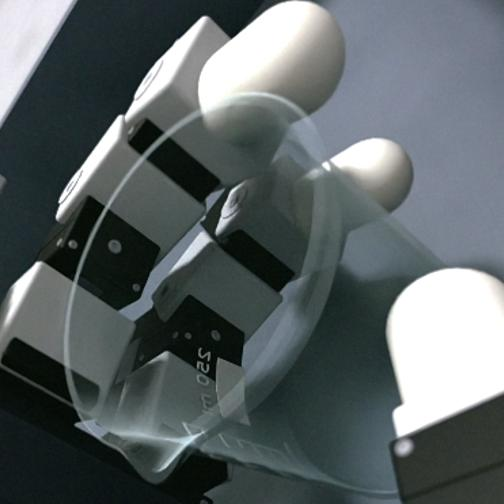

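>>> execute_actions(
  actions=[
    [[0,0,0,0,0,0,0.75,0,0.58,0.7,0.71,0.68,0.23,0.17,0.75,0,0.58,0.7,0.75,0,0.58,0.7,0.4,-0.6,0,0,-0.013,0.002,0.003,0,0.49,0,-0.37,0,-0.571,0.68,0.14,-0.87,0.29,0,-0.39,0,0.98,0,0.58,0.7,0,-0.85]],
  ],
)

Scene clock: 1387.77 s.
left_arm: end_effector_position=(+0.5039, +0.5736, +0.4049) hand_goal=(+0.750, +0.000, +0.580, +0.700, +0.710, +0.680, +0.230, +0.170, +0.750, +0.000, +0.580, +0.700, +0.750, +0.000, +0.580, +0.700) hand_measured=(+0.760, -0.002, +0.580, +0.698, +0.718, +0.678, +0.228, +0.168, +0.760, -0.002, +0.580, +0.698, +0.758, -0.002, +0.580, +0.698) hand_current_ma=(+12, -1, +0, -2, +10, -2, -1, -1, +12, -1, +0, -1, +10, -1, +0, -1) hand_state=(goal, goal, goal, goal, goal, goal, goal, goal, goal, goal, goal, goal, goal, goal, goal, goal) hand_current_limit=0.40 hand_speed=-0.60 end_effector_quat_wxyz=(+0.236, +0.563, +0.551, +0.569) | right_arm: end_effector_position=(+0.4794, -0.2275, +0.0819) hand_goal=(+0.490, +0.000, -0.370, +0.000, -0.570, +0.680, +0.140, -0.870, +0.290, +0.000, -0.390, +0.000, +0.980, +0.000, +0.580, +0.700) hand_measured=(+0.584, -0.016, -0.280, +0.026, -0.554, +0.688, +0.242, -0.796, +0.388, -0.010, -0.318, +0.026, +0.980, +0.002, +0.580, +0.698) hand_current_ma=(+184, -6, +156, +16, +7, +3, +275, +188, +199, -3, +106, +17, +0, +0, +0, +0) hand_state=(blocked, goal, blocked, blocked, goal, goal, blocked, blocked, blocked, goal, blocked, blocked, goal, goal, goal, goal) hand_current_limit=0.00 hand_speed=-0.85 end_effector_quat_wxyz=(-0.009, +0.819, +0.005, +0.574)
Joint positions: left_arm=[0.479 1.221 0.875 0.102 0.092 0.426] | right_arm=[0.503 1.649 0.699 0.554 0.482 1.772]
Joint torques (N m): left_arm=[-0.03 -12.69 11.33 1.32 0.12 0.28] | right_arm=[-1.49 -10.17 7.58 4.29 0.11 0.06]
Motor temperatures (°C): left_arm=[27 35 57 30 28 28] | right_arm=[31 35 48 30 32 29]
Heat: left arm: hottest elbow 57 °C; right arm: hottest elbow 48 °C.
Hand target: left_arm +0.5092, +0.5682, +0.4213; +0.235, +0.569, +0.535, +0.579 | right_arm +0.4833, -0.2344, +0.0766; -0.011, +0.814, -0.008, +0.580
Off the commanded pose: left_arm 0.018 m, 2 deg | right_arm 0.010 m, 2 deg.
Step readings (end_effector_position of left_arm | right_arm):
0: (+0.5039, +0.5736, +0.4049) | (+0.4790, -0.2276, +0.0890)
1: (+0.5039, +0.5736, +0.4049) | (+0.4790, -0.2276, +0.0890)
2: (+0.5039, +0.5736, +0.4049) | (+0.4791, -0.2273, +0.0887)
4: (+0.5039, +0.5736, +0.4049) | (+0.4794, -0.2271, +0.0879)
8: (+0.5039, +0.5736, +0.4049) | (+0.4796, -0.2273, +0.0846)
15: (+0.5039, +0.5736, +0.4049) | (+0.4794, -0.2275, +0.0819)

>>> execute_actions(
  actions=[
    [[0,0,0,0,0,0,0.75,0,0.58,0.7,0.71,0.68,0.23,0.17,0.75,0,0.58,0.7,0.75,0,0.58,0.7,0.4,-0.6,0,0,-0.004,0,0,0,0.56,0,-0.24,0.06,-0.571,0.68,0.2,-0.79,0.37,0,-0.28,0.06,0.98,0,0.58,0.7,0,-0.85]],
    [[0,0,0,0,0,0,0.75,0,0.58,0.7,0.71,0.68,0.23,0.17,0.75,0,0.58,0.7,0.75,0,0.58,0.7,0.4,-0.6,0,0,0,0,0,0,0.61,0,-0.12,0.1,-0.571,0.68,0.225,-0.7,0.47,0,-0.2,0.12,0.98,0,0.58,0.7,0,-0.85]],
    [[0,0,0,0,0,0,0.75,0,0.58,0.7,0.71,0.68,0.23,0.17,0.75,0,0.58,0.7,0.75,0,0.58,0.7,0.4,-0.6,0,0,0,0,0,0,0.644,0,0.022,0.1,-0.571,0.68,0.225,-0.55,0.6,0,-0.08,0.1,0.98,0,0.58,0.7,0,-0.8]],
  ],
  cameras=["cam_high", "cam_right_wrist"],
)

>>> zoom_image(
  camera="cam_right_wrist",
  region=[170, 60, 430, 320],
)

>>> zoom_image(
  camera="cam_high",
  region=[140, 170, 240, 270],
)

Scene clock: 1403.13 s.
left_arm: end_effector_position=(+0.5039, +0.5736, +0.4049) hand_goal=(+0.750, +0.000, +0.580, +0.700, +0.710, +0.680, +0.230, +0.170, +0.750, +0.000, +0.580, +0.700, +0.750, +0.000, +0.580, +0.700) hand_measured=(+0.760, -0.002, +0.580, +0.698, +0.718, +0.678, +0.228, +0.168, +0.760, -0.002, +0.580, +0.698, +0.758, -0.002, +0.580, +0.698) hand_current_ma=(+12, -1, +0, -2, +10, -2, -1, -1, +12, -1, +0, -1, +10, -1, +0, -1) hand_state=(goal, goal, goal, goal, goal, goal, goal, goal, goal, goal, goal, goal, goal, goal, goal, goal) hand_current_limit=0.40 hand_speed=-0.60 end_effector_quat_wxyz=(+0.236, +0.563, +0.551, +0.569) | right_arm: end_effector_position=(+0.4800, -0.2276, +0.0821) hand_goal=(+0.644, +0.000, +0.022, +0.100, -0.570, +0.680, +0.226, -0.550, +0.600, +0.000, -0.080, +0.100, +0.980, +0.000, +0.580, +0.700) hand_measured=(+0.642, +0.000, +0.020, +0.098, -0.554, +0.684, +0.226, -0.552, +0.598, +0.000, -0.082, +0.104, +0.980, +0.002, +0.580, +0.698) hand_current_ma=(+0, +0, +0, +0, +7, +1, +0, +0, +0, +0, +0, +0, +0, +0, +0, +0) hand_state=(goal, goal, goal, goal, goal, goal, goal, goal, goal, goal, goal, goal, goal, goal, goal, goal) hand_current_limit=0.00 hand_speed=-0.80 end_effector_quat_wxyz=(-0.011, +0.817, +0.003, +0.577)
Joint positions: left_arm=[0.479 1.221 0.875 0.102 0.092 0.426] | right_arm=[0.502 1.651 0.697 0.567 0.482 1.772]
Joint torques (N m): left_arm=[-0.03 -12.75 11.33 1.32 0.12 0.28] | right_arm=[-1.26 -10.34 7.61 4.03 0.13 0.06]
Motor temperatures (°C): left_arm=[27 35 58 30 28 28] | right_arm=[31 34 47 30 32 29]
Heat: left arm: hottest elbow 58 °C; right arm: hottest elbow 47 °C.
Hand target: left_arm +0.5092, +0.5682, +0.4213; +0.235, +0.569, +0.535, +0.579 | right_arm +0.4833, -0.2344, +0.0744; -0.011, +0.814, -0.008, +0.581
Off the commanded pose: left_arm 0.018 m, 2 deg | right_arm 0.011 m, 1 deg.
Step readings (end_effector_position of left_arm | right_arm):
0: (+0.5039, +0.5736, +0.4049) | (+0.4794, -0.2275, +0.0819)
1: (+0.5039, +0.5736, +0.4049) | (+0.4794, -0.2275, +0.0819)
2: (+0.5039, +0.5736, +0.4049) | (+0.4794, -0.2275, +0.0819)
4: (+0.5039, +0.5736, +0.4049) | (+0.4795, -0.2275, +0.0820)
8: (+0.5039, +0.5736, +0.4049) | (+0.4794, -0.2276, +0.0813)
15: (+0.5039, +0.5736, +0.4049) | (+0.4795, -0.2277, +0.0814)
16: (+0.5039, +0.5736, +0.4049) | (+0.4795, -0.2277, +0.0814)
17: (+0.5039, +0.5736, +0.4049) | (+0.4795, -0.2277, +0.0814)
19: (+0.5039, +0.5736, +0.4049) | (+0.4798, -0.2275, +0.0819)
23: (+0.5039, +0.5736, +0.4049) | (+0.4799, -0.2277, +0.0819)
30: (+0.5039, +0.5736, +0.4049) | (+0.4800, -0.2276, +0.0821)
31: (+0.5039, +0.5736, +0.4049) | (+0.4800, -0.2276, +0.0821)
32: (+0.5039, +0.5736, +0.4049) | (+0.4800, -0.2276, +0.0821)
34: (+0.5039, +0.5736, +0.4049) | (+0.4800, -0.2276, +0.0821)
38: (+0.5039, +0.5736, +0.4049) | (+0.4800, -0.2276, +0.0821)
45: (+0.5039, +0.5736, +0.4049) | (+0.4800, -0.2276, +0.0821)
camera_calibration:
cam_right_wrist: T_world_to_cam=[[-0.192495, -0.62884, -0.75333, 0.0475899], [-0.825173, 0.519195, -0.222544, 0.490265], [0.531069, 0.57879, -0.618844, 0.0457252], [0, 0, 0, 1]] pos_world=[0.389431, -0.251082, 0.173253]
Images, in order (width x height): cam_high 504x504, cam_right_wrist 504x504.

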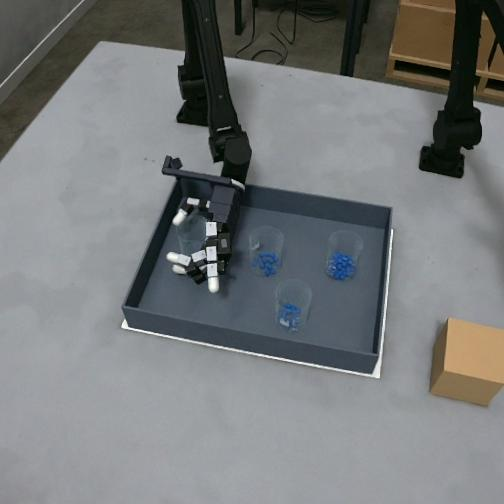

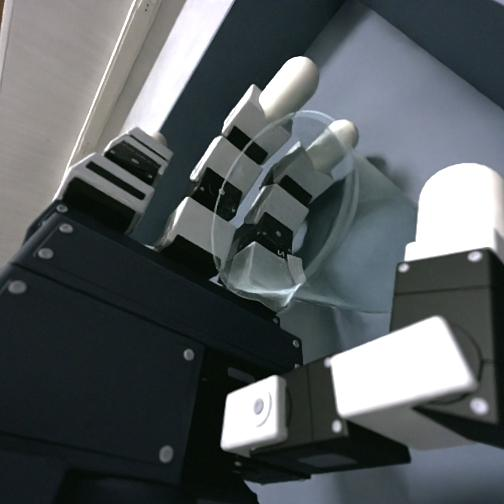

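Scaled by 1.938 from the camera's 504x504 image, which has a finer 720x720 frame.

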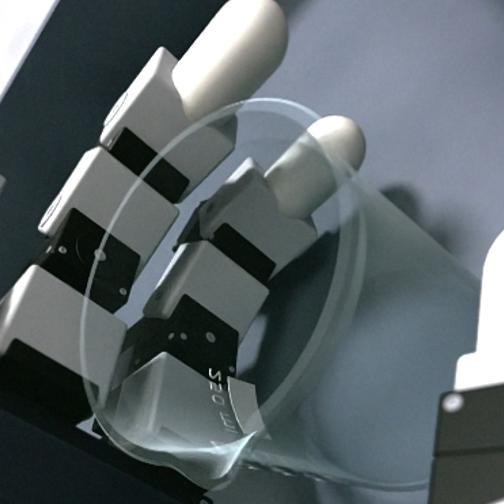

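Scaled by 5.040 from the camera's 504x504 image, which has a finer 720x720 frame.

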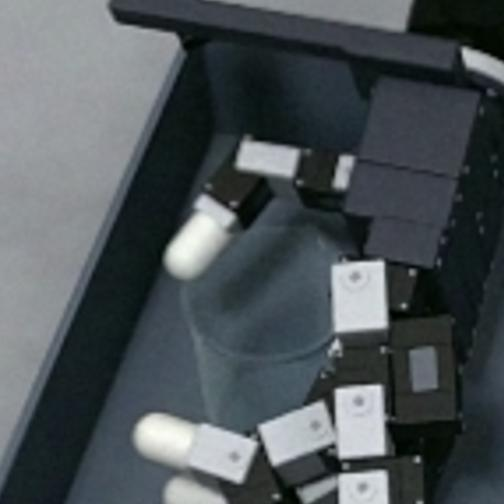

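>>> execute_actions(
  actions=[
    [[0,0,0,0,0,0,0.75,0,0.58,0.7,0.71,0.68,0.23,0.17,0.75,0,0.58,0.7,0.75,0,0.58,0.7,0.4,-0.6,-0.013,0.008,0,0,0,0,0.69,0,0.05,0.15,-0.571,0.68,0.225,-0.46,0.69,0,-0.02,0.1,0.98,0,0.58,0.7,0,-0.6]],
    [[0,0,0,0,0,0,0.75,0,0.58,0.7,0.71,0.68,0.23,0.17,0.75,0,0.58,0.7,0.75,0,0.58,0.7,0.4,-0.6,0,0.003,0.06,0,0,0,0.69,0,0.05,0.15,-0.571,0.68,0.225,-0.46,0.69,0,-0.02,0.1,0.98,0,0.58,0.7,0,-0.6]],
  ],
  cameras=["cam_high", "cam_right_wrist"],
)

>>> zoom_image(
  camera="cam_high",
  region=[140, 170, 240, 270],
)

Scene clock: 1418.00 s.
left_arm: end_effector_position=(+0.5039, +0.5736, +0.4049) hand_goal=(+0.750, +0.000, +0.580, +0.700, +0.710, +0.680, +0.230, +0.170, +0.750, +0.000, +0.580, +0.700, +0.750, +0.000, +0.580, +0.700) hand_measured=(+0.760, -0.002, +0.580, +0.698, +0.718, +0.678, +0.228, +0.168, +0.760, -0.002, +0.580, +0.698, +0.758, -0.002, +0.580, +0.698) hand_current_ma=(+12, -1, +0, -2, +10, -2, -1, -1, +12, -1, +0, -1, +10, -1, +0, -1) hand_state=(goal, goal, goal, goal, goal, goal, goal, goal, goal, goal, goal, goal, goal, goal, goal, goal) hand_current_limit=0.40 hand_speed=-0.60 end_effector_quat_wxyz=(+0.236, +0.563, +0.551, +0.569) | right_arm: end_effector_position=(+0.4720, -0.2338, +0.1024) hand_goal=(+0.690, +0.000, +0.050, +0.150, -0.570, +0.680, +0.226, -0.460, +0.690, +0.000, -0.020, +0.100, +0.980, +0.000, +0.580, +0.700) hand_measured=(+0.690, +0.002, +0.048, +0.148, -0.554, +0.684, +0.226, -0.462, +0.688, +0.000, -0.022, +0.102, +0.980, +0.002, +0.580, +0.698) hand_current_ma=(+0, +0, +0, +0, +7, +1, +0, +0, +0, +0, +0, +0, +0, +0, +0, +0) hand_state=(goal, goal, goal, goal, goal, goal, goal, goal, goal, goal, goal, goal, goal, goal, goal, goal) hand_current_limit=0.00 hand_speed=-0.60 end_effector_quat_wxyz=(-0.008, +0.817, -0.003, +0.577)
Joint positions: left_arm=[0.479 1.221 0.875 0.102 0.092 0.426] | right_arm=[0.502 1.579 0.687 0.503 0.495 1.78]
Joint torques (N m): left_arm=[-0.03 -12.75 11.34 1.32 0.11 0.27] | right_arm=[0.79 -12.16 10.17 1.76 0.43 0.1]
Motor temperatures (°C): left_arm=[27 35 58 30 28 28] | right_arm=[31 34 46 30 32 29]
Heat: left arm: hottest elbow 58 °C; right arm: hottest elbow 46 °C.
Hand target: left_arm +0.5092, +0.5682, +0.4213; +0.235, +0.569, +0.535, +0.579 | right_arm +0.4754, -0.2279, +0.1102; -0.011, +0.814, -0.008, +0.580
Off the commanded pose: left_arm 0.018 m, 2 deg | right_arm 0.010 m, 1 deg.
Step readings (end_effector_position of left_arm | right_arm):
0: (+0.5039, +0.5736, +0.4049) | (+0.4800, -0.2276, +0.0821)
1: (+0.5039, +0.5736, +0.4049) | (+0.4800, -0.2276, +0.0821)
2: (+0.5039, +0.5736, +0.4049) | (+0.4799, -0.2277, +0.0820)
4: (+0.5039, +0.5736, +0.4049) | (+0.4795, -0.2281, +0.0818)
8: (+0.5039, +0.5736, +0.4049) | (+0.4769, -0.2307, +0.0799)
15: (+0.5039, +0.5736, +0.4049) | (+0.4758, -0.2315, +0.0789)
16: (+0.5039, +0.5736, +0.4049) | (+0.4758, -0.2315, +0.0789)
17: (+0.5039, +0.5736, +0.4049) | (+0.4758, -0.2315, +0.0789)
19: (+0.5039, +0.5736, +0.4049) | (+0.4749, -0.2319, +0.0801)
23: (+0.5039, +0.5736, +0.4049) | (+0.4732, -0.2330, +0.0912)
30: (+0.5039, +0.5736, +0.4049) | (+0.4725, -0.2335, +0.1033)
camera_calibration:
cam_right_wrist: T_world_to_cam=[[-0.200691, -0.624329, -0.754941, 0.0626341], [-0.817703, 0.531158, -0.221887, 0.490572], [0.539523, 0.572787, -0.617114, 0.0604851], [0, 0, 0, 1]] pos_world=[0.381079, -0.256112, 0.193463]
Images, in order (width x height): cam_high 504x504, cam_right_wrist 504x504.

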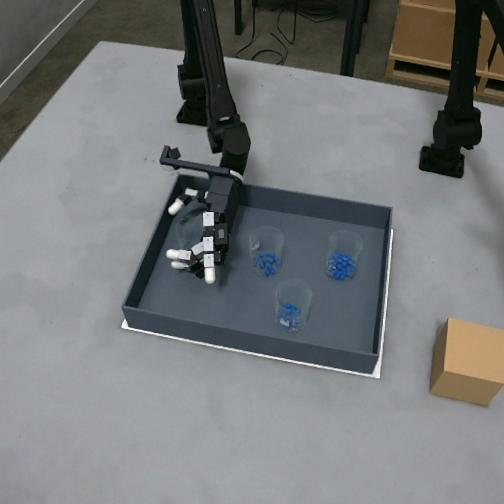

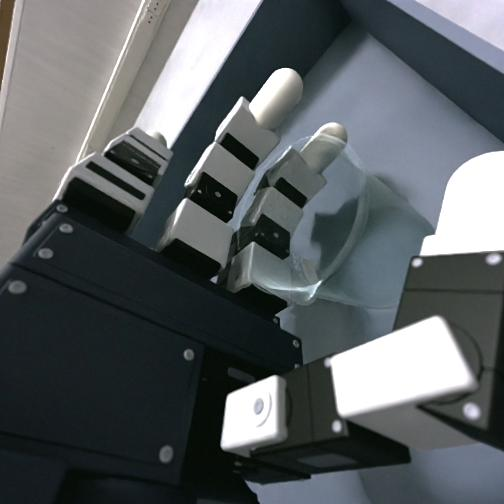

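Scaled by 5.040 from the camera's 504x504 image, which has a finer 720x720 frame.

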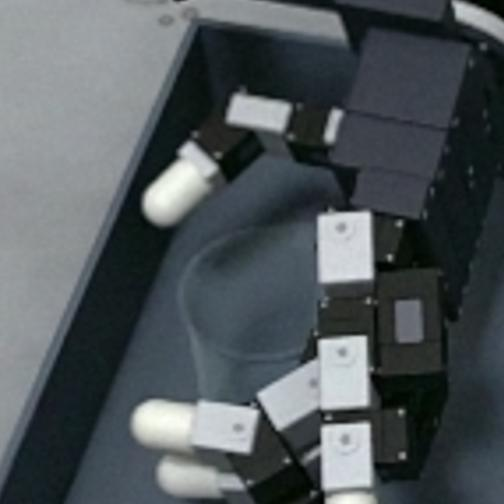

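>>> execute_actions(
  actions=[
    [[0,0,0,0,0,0,0.75,0,0.58,0.7,0.71,0.68,0.23,0.17,0.75,0,0.58,0.7,0.75,0,0.58,0.7,0.4,-0.6,0,0.02,0,0,0,0,0.72,0,0.05,0.15,-0.571,0.68,0.225,-0.46,0.72,0,-0.02,0.1,0.98,0,0.58,0.7,0,-0.6]],
    [[0,0,0,0,0,0,0.75,0,0.58,0.7,0.71,0.68,0.23,0.17,0.75,0,0.58,0.7,0.75,0,0.58,0.7,0.4,-0.6,0,0,0.07,0,0,0,0.72,0,0.05,0.15,-0.571,0.68,0.225,-0.46,0.72,0,-0.02,0.1,0.98,0,0.58,0.7,0,-0.6]],
    [[0,0,0,0,0,0,0.75,0,0.58,0.7,0.71,0.68,0.23,0.17,0.75,0,0.58,0.7,0.75,0,0.58,0.7,0.4,-0.6,0,0,0.12,0,0,0,0.72,0,0.05,0.15,-0.571,0.68,0.225,-0.46,0.72,0,-0.02,0.1,0.98,0,0.58,0.7,0,-0.6]],
  ],
  cameras=["cam_high", "cam_right_wrist"],
)

>>> zoom_image(
  camera="cam_high",
  region=[140, 170, 240, 270],
)

Scene clock: 1430.47 s.
left_arm: end_effector_position=(+0.5039, +0.5736, +0.4049) hand_goal=(+0.750, +0.000, +0.580, +0.700, +0.710, +0.680, +0.230, +0.170, +0.750, +0.000, +0.580, +0.700, +0.750, +0.000, +0.580, +0.700) hand_measured=(+0.760, -0.002, +0.580, +0.698, +0.718, +0.678, +0.228, +0.168, +0.760, -0.002, +0.580, +0.698, +0.758, -0.002, +0.580, +0.698) hand_current_ma=(+12, -1, +0, -2, +10, -2, -1, -1, +12, -1, +0, -1, +10, -1, +0, -1) hand_state=(goal, goal, goal, goal, goal, goal, goal, goal, goal, goal, goal, goal, goal, goal, goal, goal) hand_current_limit=0.40 hand_speed=-0.60 end_effector_quat_wxyz=(+0.236, +0.563, +0.551, +0.569) | right_arm: end_effector_position=(+0.4693, -0.2274, +0.2164) hand_goal=(+0.720, +0.000, +0.050, +0.150, -0.570, +0.680, +0.226, -0.460, +0.720, +0.000, -0.020, +0.100, +0.980, +0.000, +0.580, +0.700) hand_measured=(+0.720, +0.002, +0.048, +0.148, -0.554, +0.684, +0.226, -0.462, +0.718, +0.002, -0.022, +0.102, +0.980, +0.002, +0.580, +0.698) hand_current_ma=(+0, +0, +0, +0, +7, +1, +0, +0, +0, +0, +0, +0, +0, +0, +0, +0) hand_state=(goal, goal, goal, goal, goal, goal, goal, goal, goal, goal, goal, goal, goal, goal, goal, goal) hand_current_limit=0.00 hand_speed=-0.60 end_effector_quat_wxyz=(-0.005, +0.816, -0.005, +0.579)
Joint positions: left_arm=[0.479 1.221 0.875 0.102 0.092 0.426] | right_arm=[0.522 1.346 0.825 0.13 0.521 1.787]
Joint torques (N m): left_arm=[-0.03 -12.75 11.33 1.31 0.11 0.27] | right_arm=[1.14 -9.05 13.79 1.78 0.39 0.11]
Motor temperatures (°C): left_arm=[27 35 58 30 28 28] | right_arm=[31 34 47 29 32 29]
Heat: left arm: hottest elbow 58 °C; right arm: hottest elbow 47 °C.
Hand target: left_arm +0.5092, +0.5682, +0.4213; +0.235, +0.569, +0.535, +0.579 | right_arm +0.4754, -0.2158, +0.2243; -0.011, +0.814, -0.008, +0.580
Off the commanded pose: left_arm 0.018 m, 2 deg | right_arm 0.015 m, 1 deg.
Step readings (end_effector_position of left_arm | right_arm):
0: (+0.5039, +0.5736, +0.4049) | (+0.4720, -0.2338, +0.1024)
1: (+0.5039, +0.5736, +0.4049) | (+0.4719, -0.2340, +0.1025)
2: (+0.5039, +0.5736, +0.4049) | (+0.4716, -0.2340, +0.1027)
4: (+0.5039, +0.5736, +0.4049) | (+0.4699, -0.2318, +0.1024)
8: (+0.5039, +0.5736, +0.4049) | (+0.4676, -0.2296, +0.1018)
15: (+0.5039, +0.5736, +0.4049) | (+0.4669, -0.2293, +0.1013)
16: (+0.5039, +0.5736, +0.4049) | (+0.4669, -0.2293, +0.1013)
17: (+0.5039, +0.5736, +0.4049) | (+0.4664, -0.2296, +0.1010)
19: (+0.5039, +0.5736, +0.4049) | (+0.4648, -0.2302, +0.1031)
23: (+0.5039, +0.5736, +0.4049) | (+0.4630, -0.2313, +0.1189)
30: (+0.5039, +0.5736, +0.4049) | (+0.4683, -0.2280, +0.1396)
31: (+0.5039, +0.5736, +0.4049) | (+0.4682, -0.2280, +0.1395)
32: (+0.5039, +0.5736, +0.4049) | (+0.4673, -0.2286, +0.1395)
34: (+0.5039, +0.5736, +0.4049) | (+0.4638, -0.2308, +0.1440)
38: (+0.5039, +0.5736, +0.4049) | (+0.4617, -0.2321, +0.1751)
45: (+0.5039, +0.5736, +0.4049) | (+0.4705, -0.2266, +0.2184)
camera_calibration:
cam_right_wrist: T_world_to_cam=[[-0.202624, -0.624548, -0.754243, 0.152744], [-0.813091, 0.536541, -0.225847, 0.51006], [0.545735, 0.567506, -0.616531, 0.124347], [0, 0, 0, 1]] pos_world=[0.377814, -0.24884, 0.307065]
Images, in order (width x height): cam_high 504x504, cam_right_wrist 504x504.

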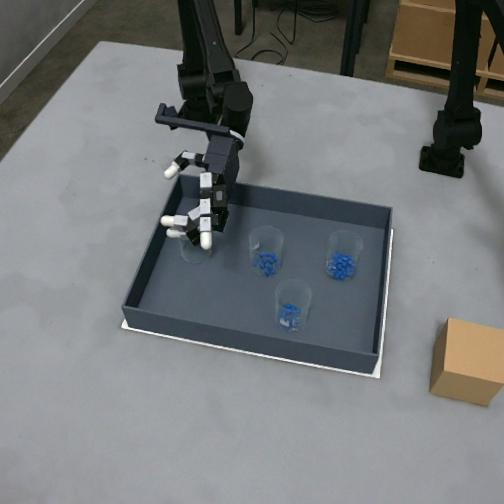

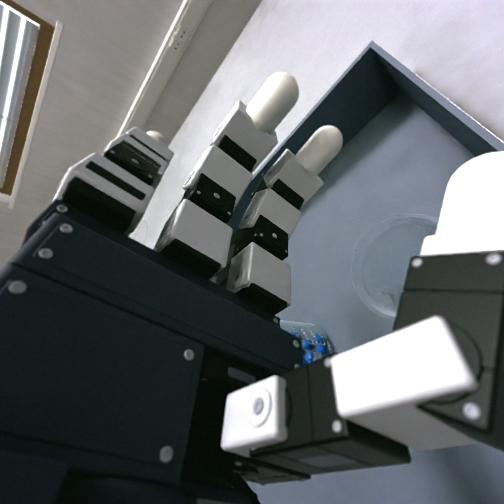

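Scaled by 5.040 from the camera's 504x504 image, which has a finer 720x720 frame.

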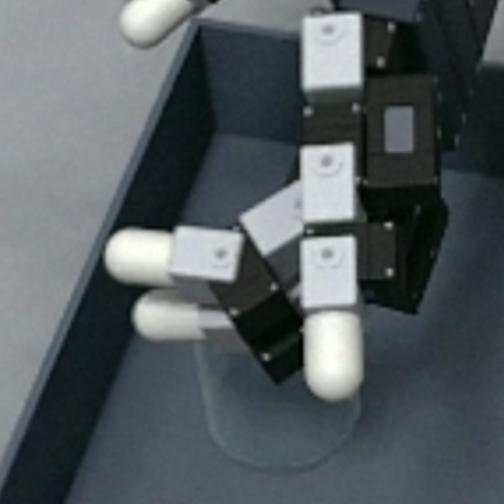

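>>> execute_actions(
  actions=[
    [[-0.02,-0.15,0,-0.0392,0.034,-0.1077,0.644,0,0.022,0.043,-0.571,0.68,0.225,-0.46,0.616,0,-0.08,0.043,0.75,-0.9,0.58,0.7,0,-0.6,-0.06,-0.15,0.05,0,0,0,0.72,0,0.05,0.15,-0.571,0.68,0.225,-0.46,0.72,0,-0.02,0.1,0.98,0,0.58,0.7,0,-0.6]],
    [[-0.03,-0.14,-0.04,-0.1392,0,0.0506,0.644,0,0.022,0.043,-0.571,0.68,0.225,-0.46,0.616,0,-0.08,0.043,0.75,-0.9,0.58,0.7,0,-0.6,-0.06,-0.15,0.03,0,0,0,0.72,0,0.05,0.15,-0.571,0.68,0.225,-0.46,0.72,0,-0.02,0.1,0.98,0,0.58,0.7,0,-0.6]],
    [[-0.03,-0.14,-0.04,-0.1392,0,0.0506,0.644,0,0.022,0.043,-0.571,0.68,0.225,-0.46,0.616,0,-0.08,0.043,0.75,-0.9,0.58,0.7,0,-0.6,-0.06,-0.15,0,0,0,0,0.72,0,0.05,0.15,-0.571,0.68,0.225,-0.46,0.72,0,-0.02,0.1,0.98,0,0.58,0.7,0,-0.6]],
    [[-0.03,-0.14,-0.05,-0.1392,0,0.0506,0.644,0,0.022,0.043,-0.571,0.68,0.225,-0.46,0.616,0,-0.08,0.043,0.75,-0.9,0.58,0.7,0,-0.6,0,0,0,0,0,0,0.72,0,0.05,0.15,-0.571,0.68,0.225,-0.46,0.72,0,-0.02,0.1,0.98,0,0.58,0.7,0,-0.6]],
    [[-0.03,-0.12,-0.05,-0.1392,0,0.0506,0.644,0,0.022,0.043,-0.571,0.68,0.225,-0.46,0.616,0,-0.08,0.043,0.75,-0.9,0.58,0.7,0,-0.6,0,0,0,0,0,0,0.72,0,0.05,0.15,-0.571,0.68,0.225,-0.46,0.72,0,-0.02,0.1,0.98,0,0.58,0.7,0,-0.6]],
  ],
  cameras=["cam_high", "cam_left_wrist"],
)

Scene clock: 1486.70 s.
left_arm: end_effector_position=(+0.4122, +0.1581, +0.2901) hand_goal=(+0.644, +0.000, +0.022, +0.044, -0.570, +0.680, +0.226, -0.460, +0.616, +0.000, -0.080, +0.044, +0.750, -0.900, +0.580, +0.700) hand_measured=(+0.650, +0.002, +0.026, +0.048, -0.566, +0.678, +0.224, -0.460, +0.622, +0.002, -0.076, +0.046, +0.752, -0.896, +0.580, +0.698) hand_current_ma=(+6, +1, +4, +2, +4, -1, -1, +0, +6, +1, +4, +2, +2, +3, +0, -1) hand_state=(goal, goal, goal, goal, goal, goal, goal, goal, goal, goal, goal, goal, goal, goal, goal, goal) hand_current_limit=0.00 hand_speed=-0.60 end_effector_quat_wxyz=(+0.566, +0.044, +0.823, +0.020) | right_arm: end_effector_position=(+0.3686, -0.4806, +0.2700) hand_goal=(+0.720, +0.000, +0.050, +0.150, -0.570, +0.680, +0.226, -0.460, +0.720, +0.000, -0.020, +0.100, +0.980, +0.000, +0.580, +0.700) hand_measured=(+0.720, +0.002, +0.050, +0.148, -0.554, +0.684, +0.224, -0.462, +0.720, +0.002, -0.020, +0.102, +0.978, +0.002, +0.580, +0.698) hand_current_ma=(+0, +0, +0, +0, +7, +1, +0, +0, +0, +0, +0, +0, +0, +0, +0, +0) hand_state=(goal, goal, goal, goal, goal, goal, goal, goal, goal, goal, goal, goal, goal, goal, goal, goal) hand_current_limit=0.00 hand_speed=-0.60 end_effector_quat_wxyz=(-0.019, +0.812, -0.013, +0.584)
Joint positions: left_arm=[-0.761 1.201 0.915 -0.195 -0.686 -1.801] | right_arm=[-0.212 0.775 0.592 -0.146 -0.182 1.557]
Joint torques (N m): left_arm=[1.32 -10.29 13.5 0.92 -0.64 -0.04] | right_arm=[-1.49 -1.96 12.9 2.06 -0.21 -0.23]
Motor temperatures (°C): left_arm=[27 34 59 30 28 28] | right_arm=[31 33 48 29 32 29]
Heat: left arm: hottest elbow 59 °C; right arm: hottest elbow 48 °C.
Hand target: left_arm +0.4252, +0.1540, +0.3132; +0.573, +0.015, +0.819, +0.010 | right_arm +0.3675, -0.4858, +0.2723; -0.011, +0.814, -0.008, +0.580
Off the commanded pose: left_arm 0.027 m, 4 deg | right_arm 0.006 m, 1 deg.
Step readings (end_effector_position of left_arm | right_arm):
0: (+0.5039, +0.5736, +0.4049) | (+0.4693, -0.2274, +0.2164)
1: (+0.5042, +0.5729, +0.4041) | (+0.4694, -0.2273, +0.2163)
2: (+0.5054, +0.5667, +0.4019) | (+0.4697, -0.2275, +0.2160)
4: (+0.5067, +0.5422, +0.3975) | (+0.4657, -0.2341, +0.2158)
8: (+0.4989, +0.5002, +0.4073) | (+0.4482, -0.2746, +0.2323)
15: (+0.4909, +0.4816, +0.4105) | (+0.4406, -0.3016, +0.2621)
16: (+0.4911, +0.4811, +0.4093) | (+0.4410, -0.3005, +0.2608)
17: (+0.4924, +0.4784, +0.4087) | (+0.4412, -0.3029, +0.2580)
19: (+0.4911, +0.4730, +0.4051) | (+0.4354, -0.3130, +0.2511)
23: (+0.4829, +0.4155, +0.3994) | (+0.4135, -0.3648, +0.2529)
30: (+0.4787, +0.3867, +0.4021) | (+0.4040, -0.3899, +0.2734)
31: (+0.4783, +0.3894, +0.4009) | (+0.4045, -0.3892, +0.2724)
32: (+0.4776, +0.3905, +0.3991) | (+0.4054, -0.3896, +0.2702)
34: (+0.4734, +0.3846, +0.3912) | (+0.4012, -0.4021, +0.2650)
38: (+0.4658, +0.3255, +0.3767) | (+0.3768, -0.4566, +0.2636)
45: (+0.4551, +0.3051, +0.3698) | (+0.3686, -0.4801, +0.2709)
46: (+0.4545, +0.3080, +0.3680) | (+0.3685, -0.4800, +0.2703)
47: (+0.4528, +0.3079, +0.3652) | (+0.3686, -0.4802, +0.2701)
49: (+0.4476, +0.3009, +0.3576) | (+0.3688, -0.4800, +0.2699)
53: (+0.4363, +0.2450, +0.3338) | (+0.3687, -0.4804, +0.2701)
60: (+0.4308, +0.2250, +0.3046) | (+0.3686, -0.4806, +0.2700)
61: (+0.4309, +0.2258, +0.3048) | (+0.3686, -0.4806, +0.2700)
62: (+0.4296, +0.2252, +0.3051) | (+0.3686, -0.4806, +0.2700)
64: (+0.4251, +0.2208, +0.3058) | (+0.3686, -0.4806, +0.2700)
68: (+0.4185, +0.1796, +0.2998) | (+0.3686, -0.4806, +0.2700)
75: (+0.4151, +0.1584, +0.2925) | (+0.3686, -0.4806, +0.2700)
camera_calibration:
cam_left_wrist: T_world_to_cam=[[0.243912, -0.713178, 0.657178, -0.209931], [-0.85139, -0.48195, -0.207025, 0.443544], [0.464373, -0.509019, -0.724746, 0.22078], [0, 0, 0, 1]] pos_world=[0.326309, 0.176429, 0.389796]
Images, in order (width x height): cam_high 504x504, cam_left_wrist 504x504.

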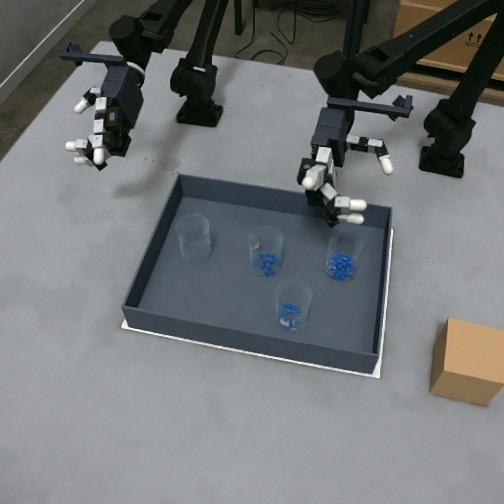

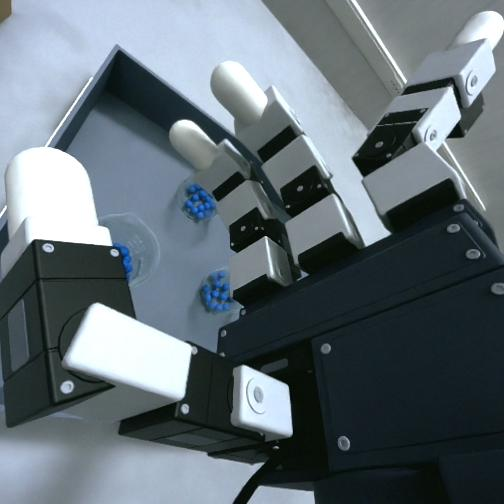

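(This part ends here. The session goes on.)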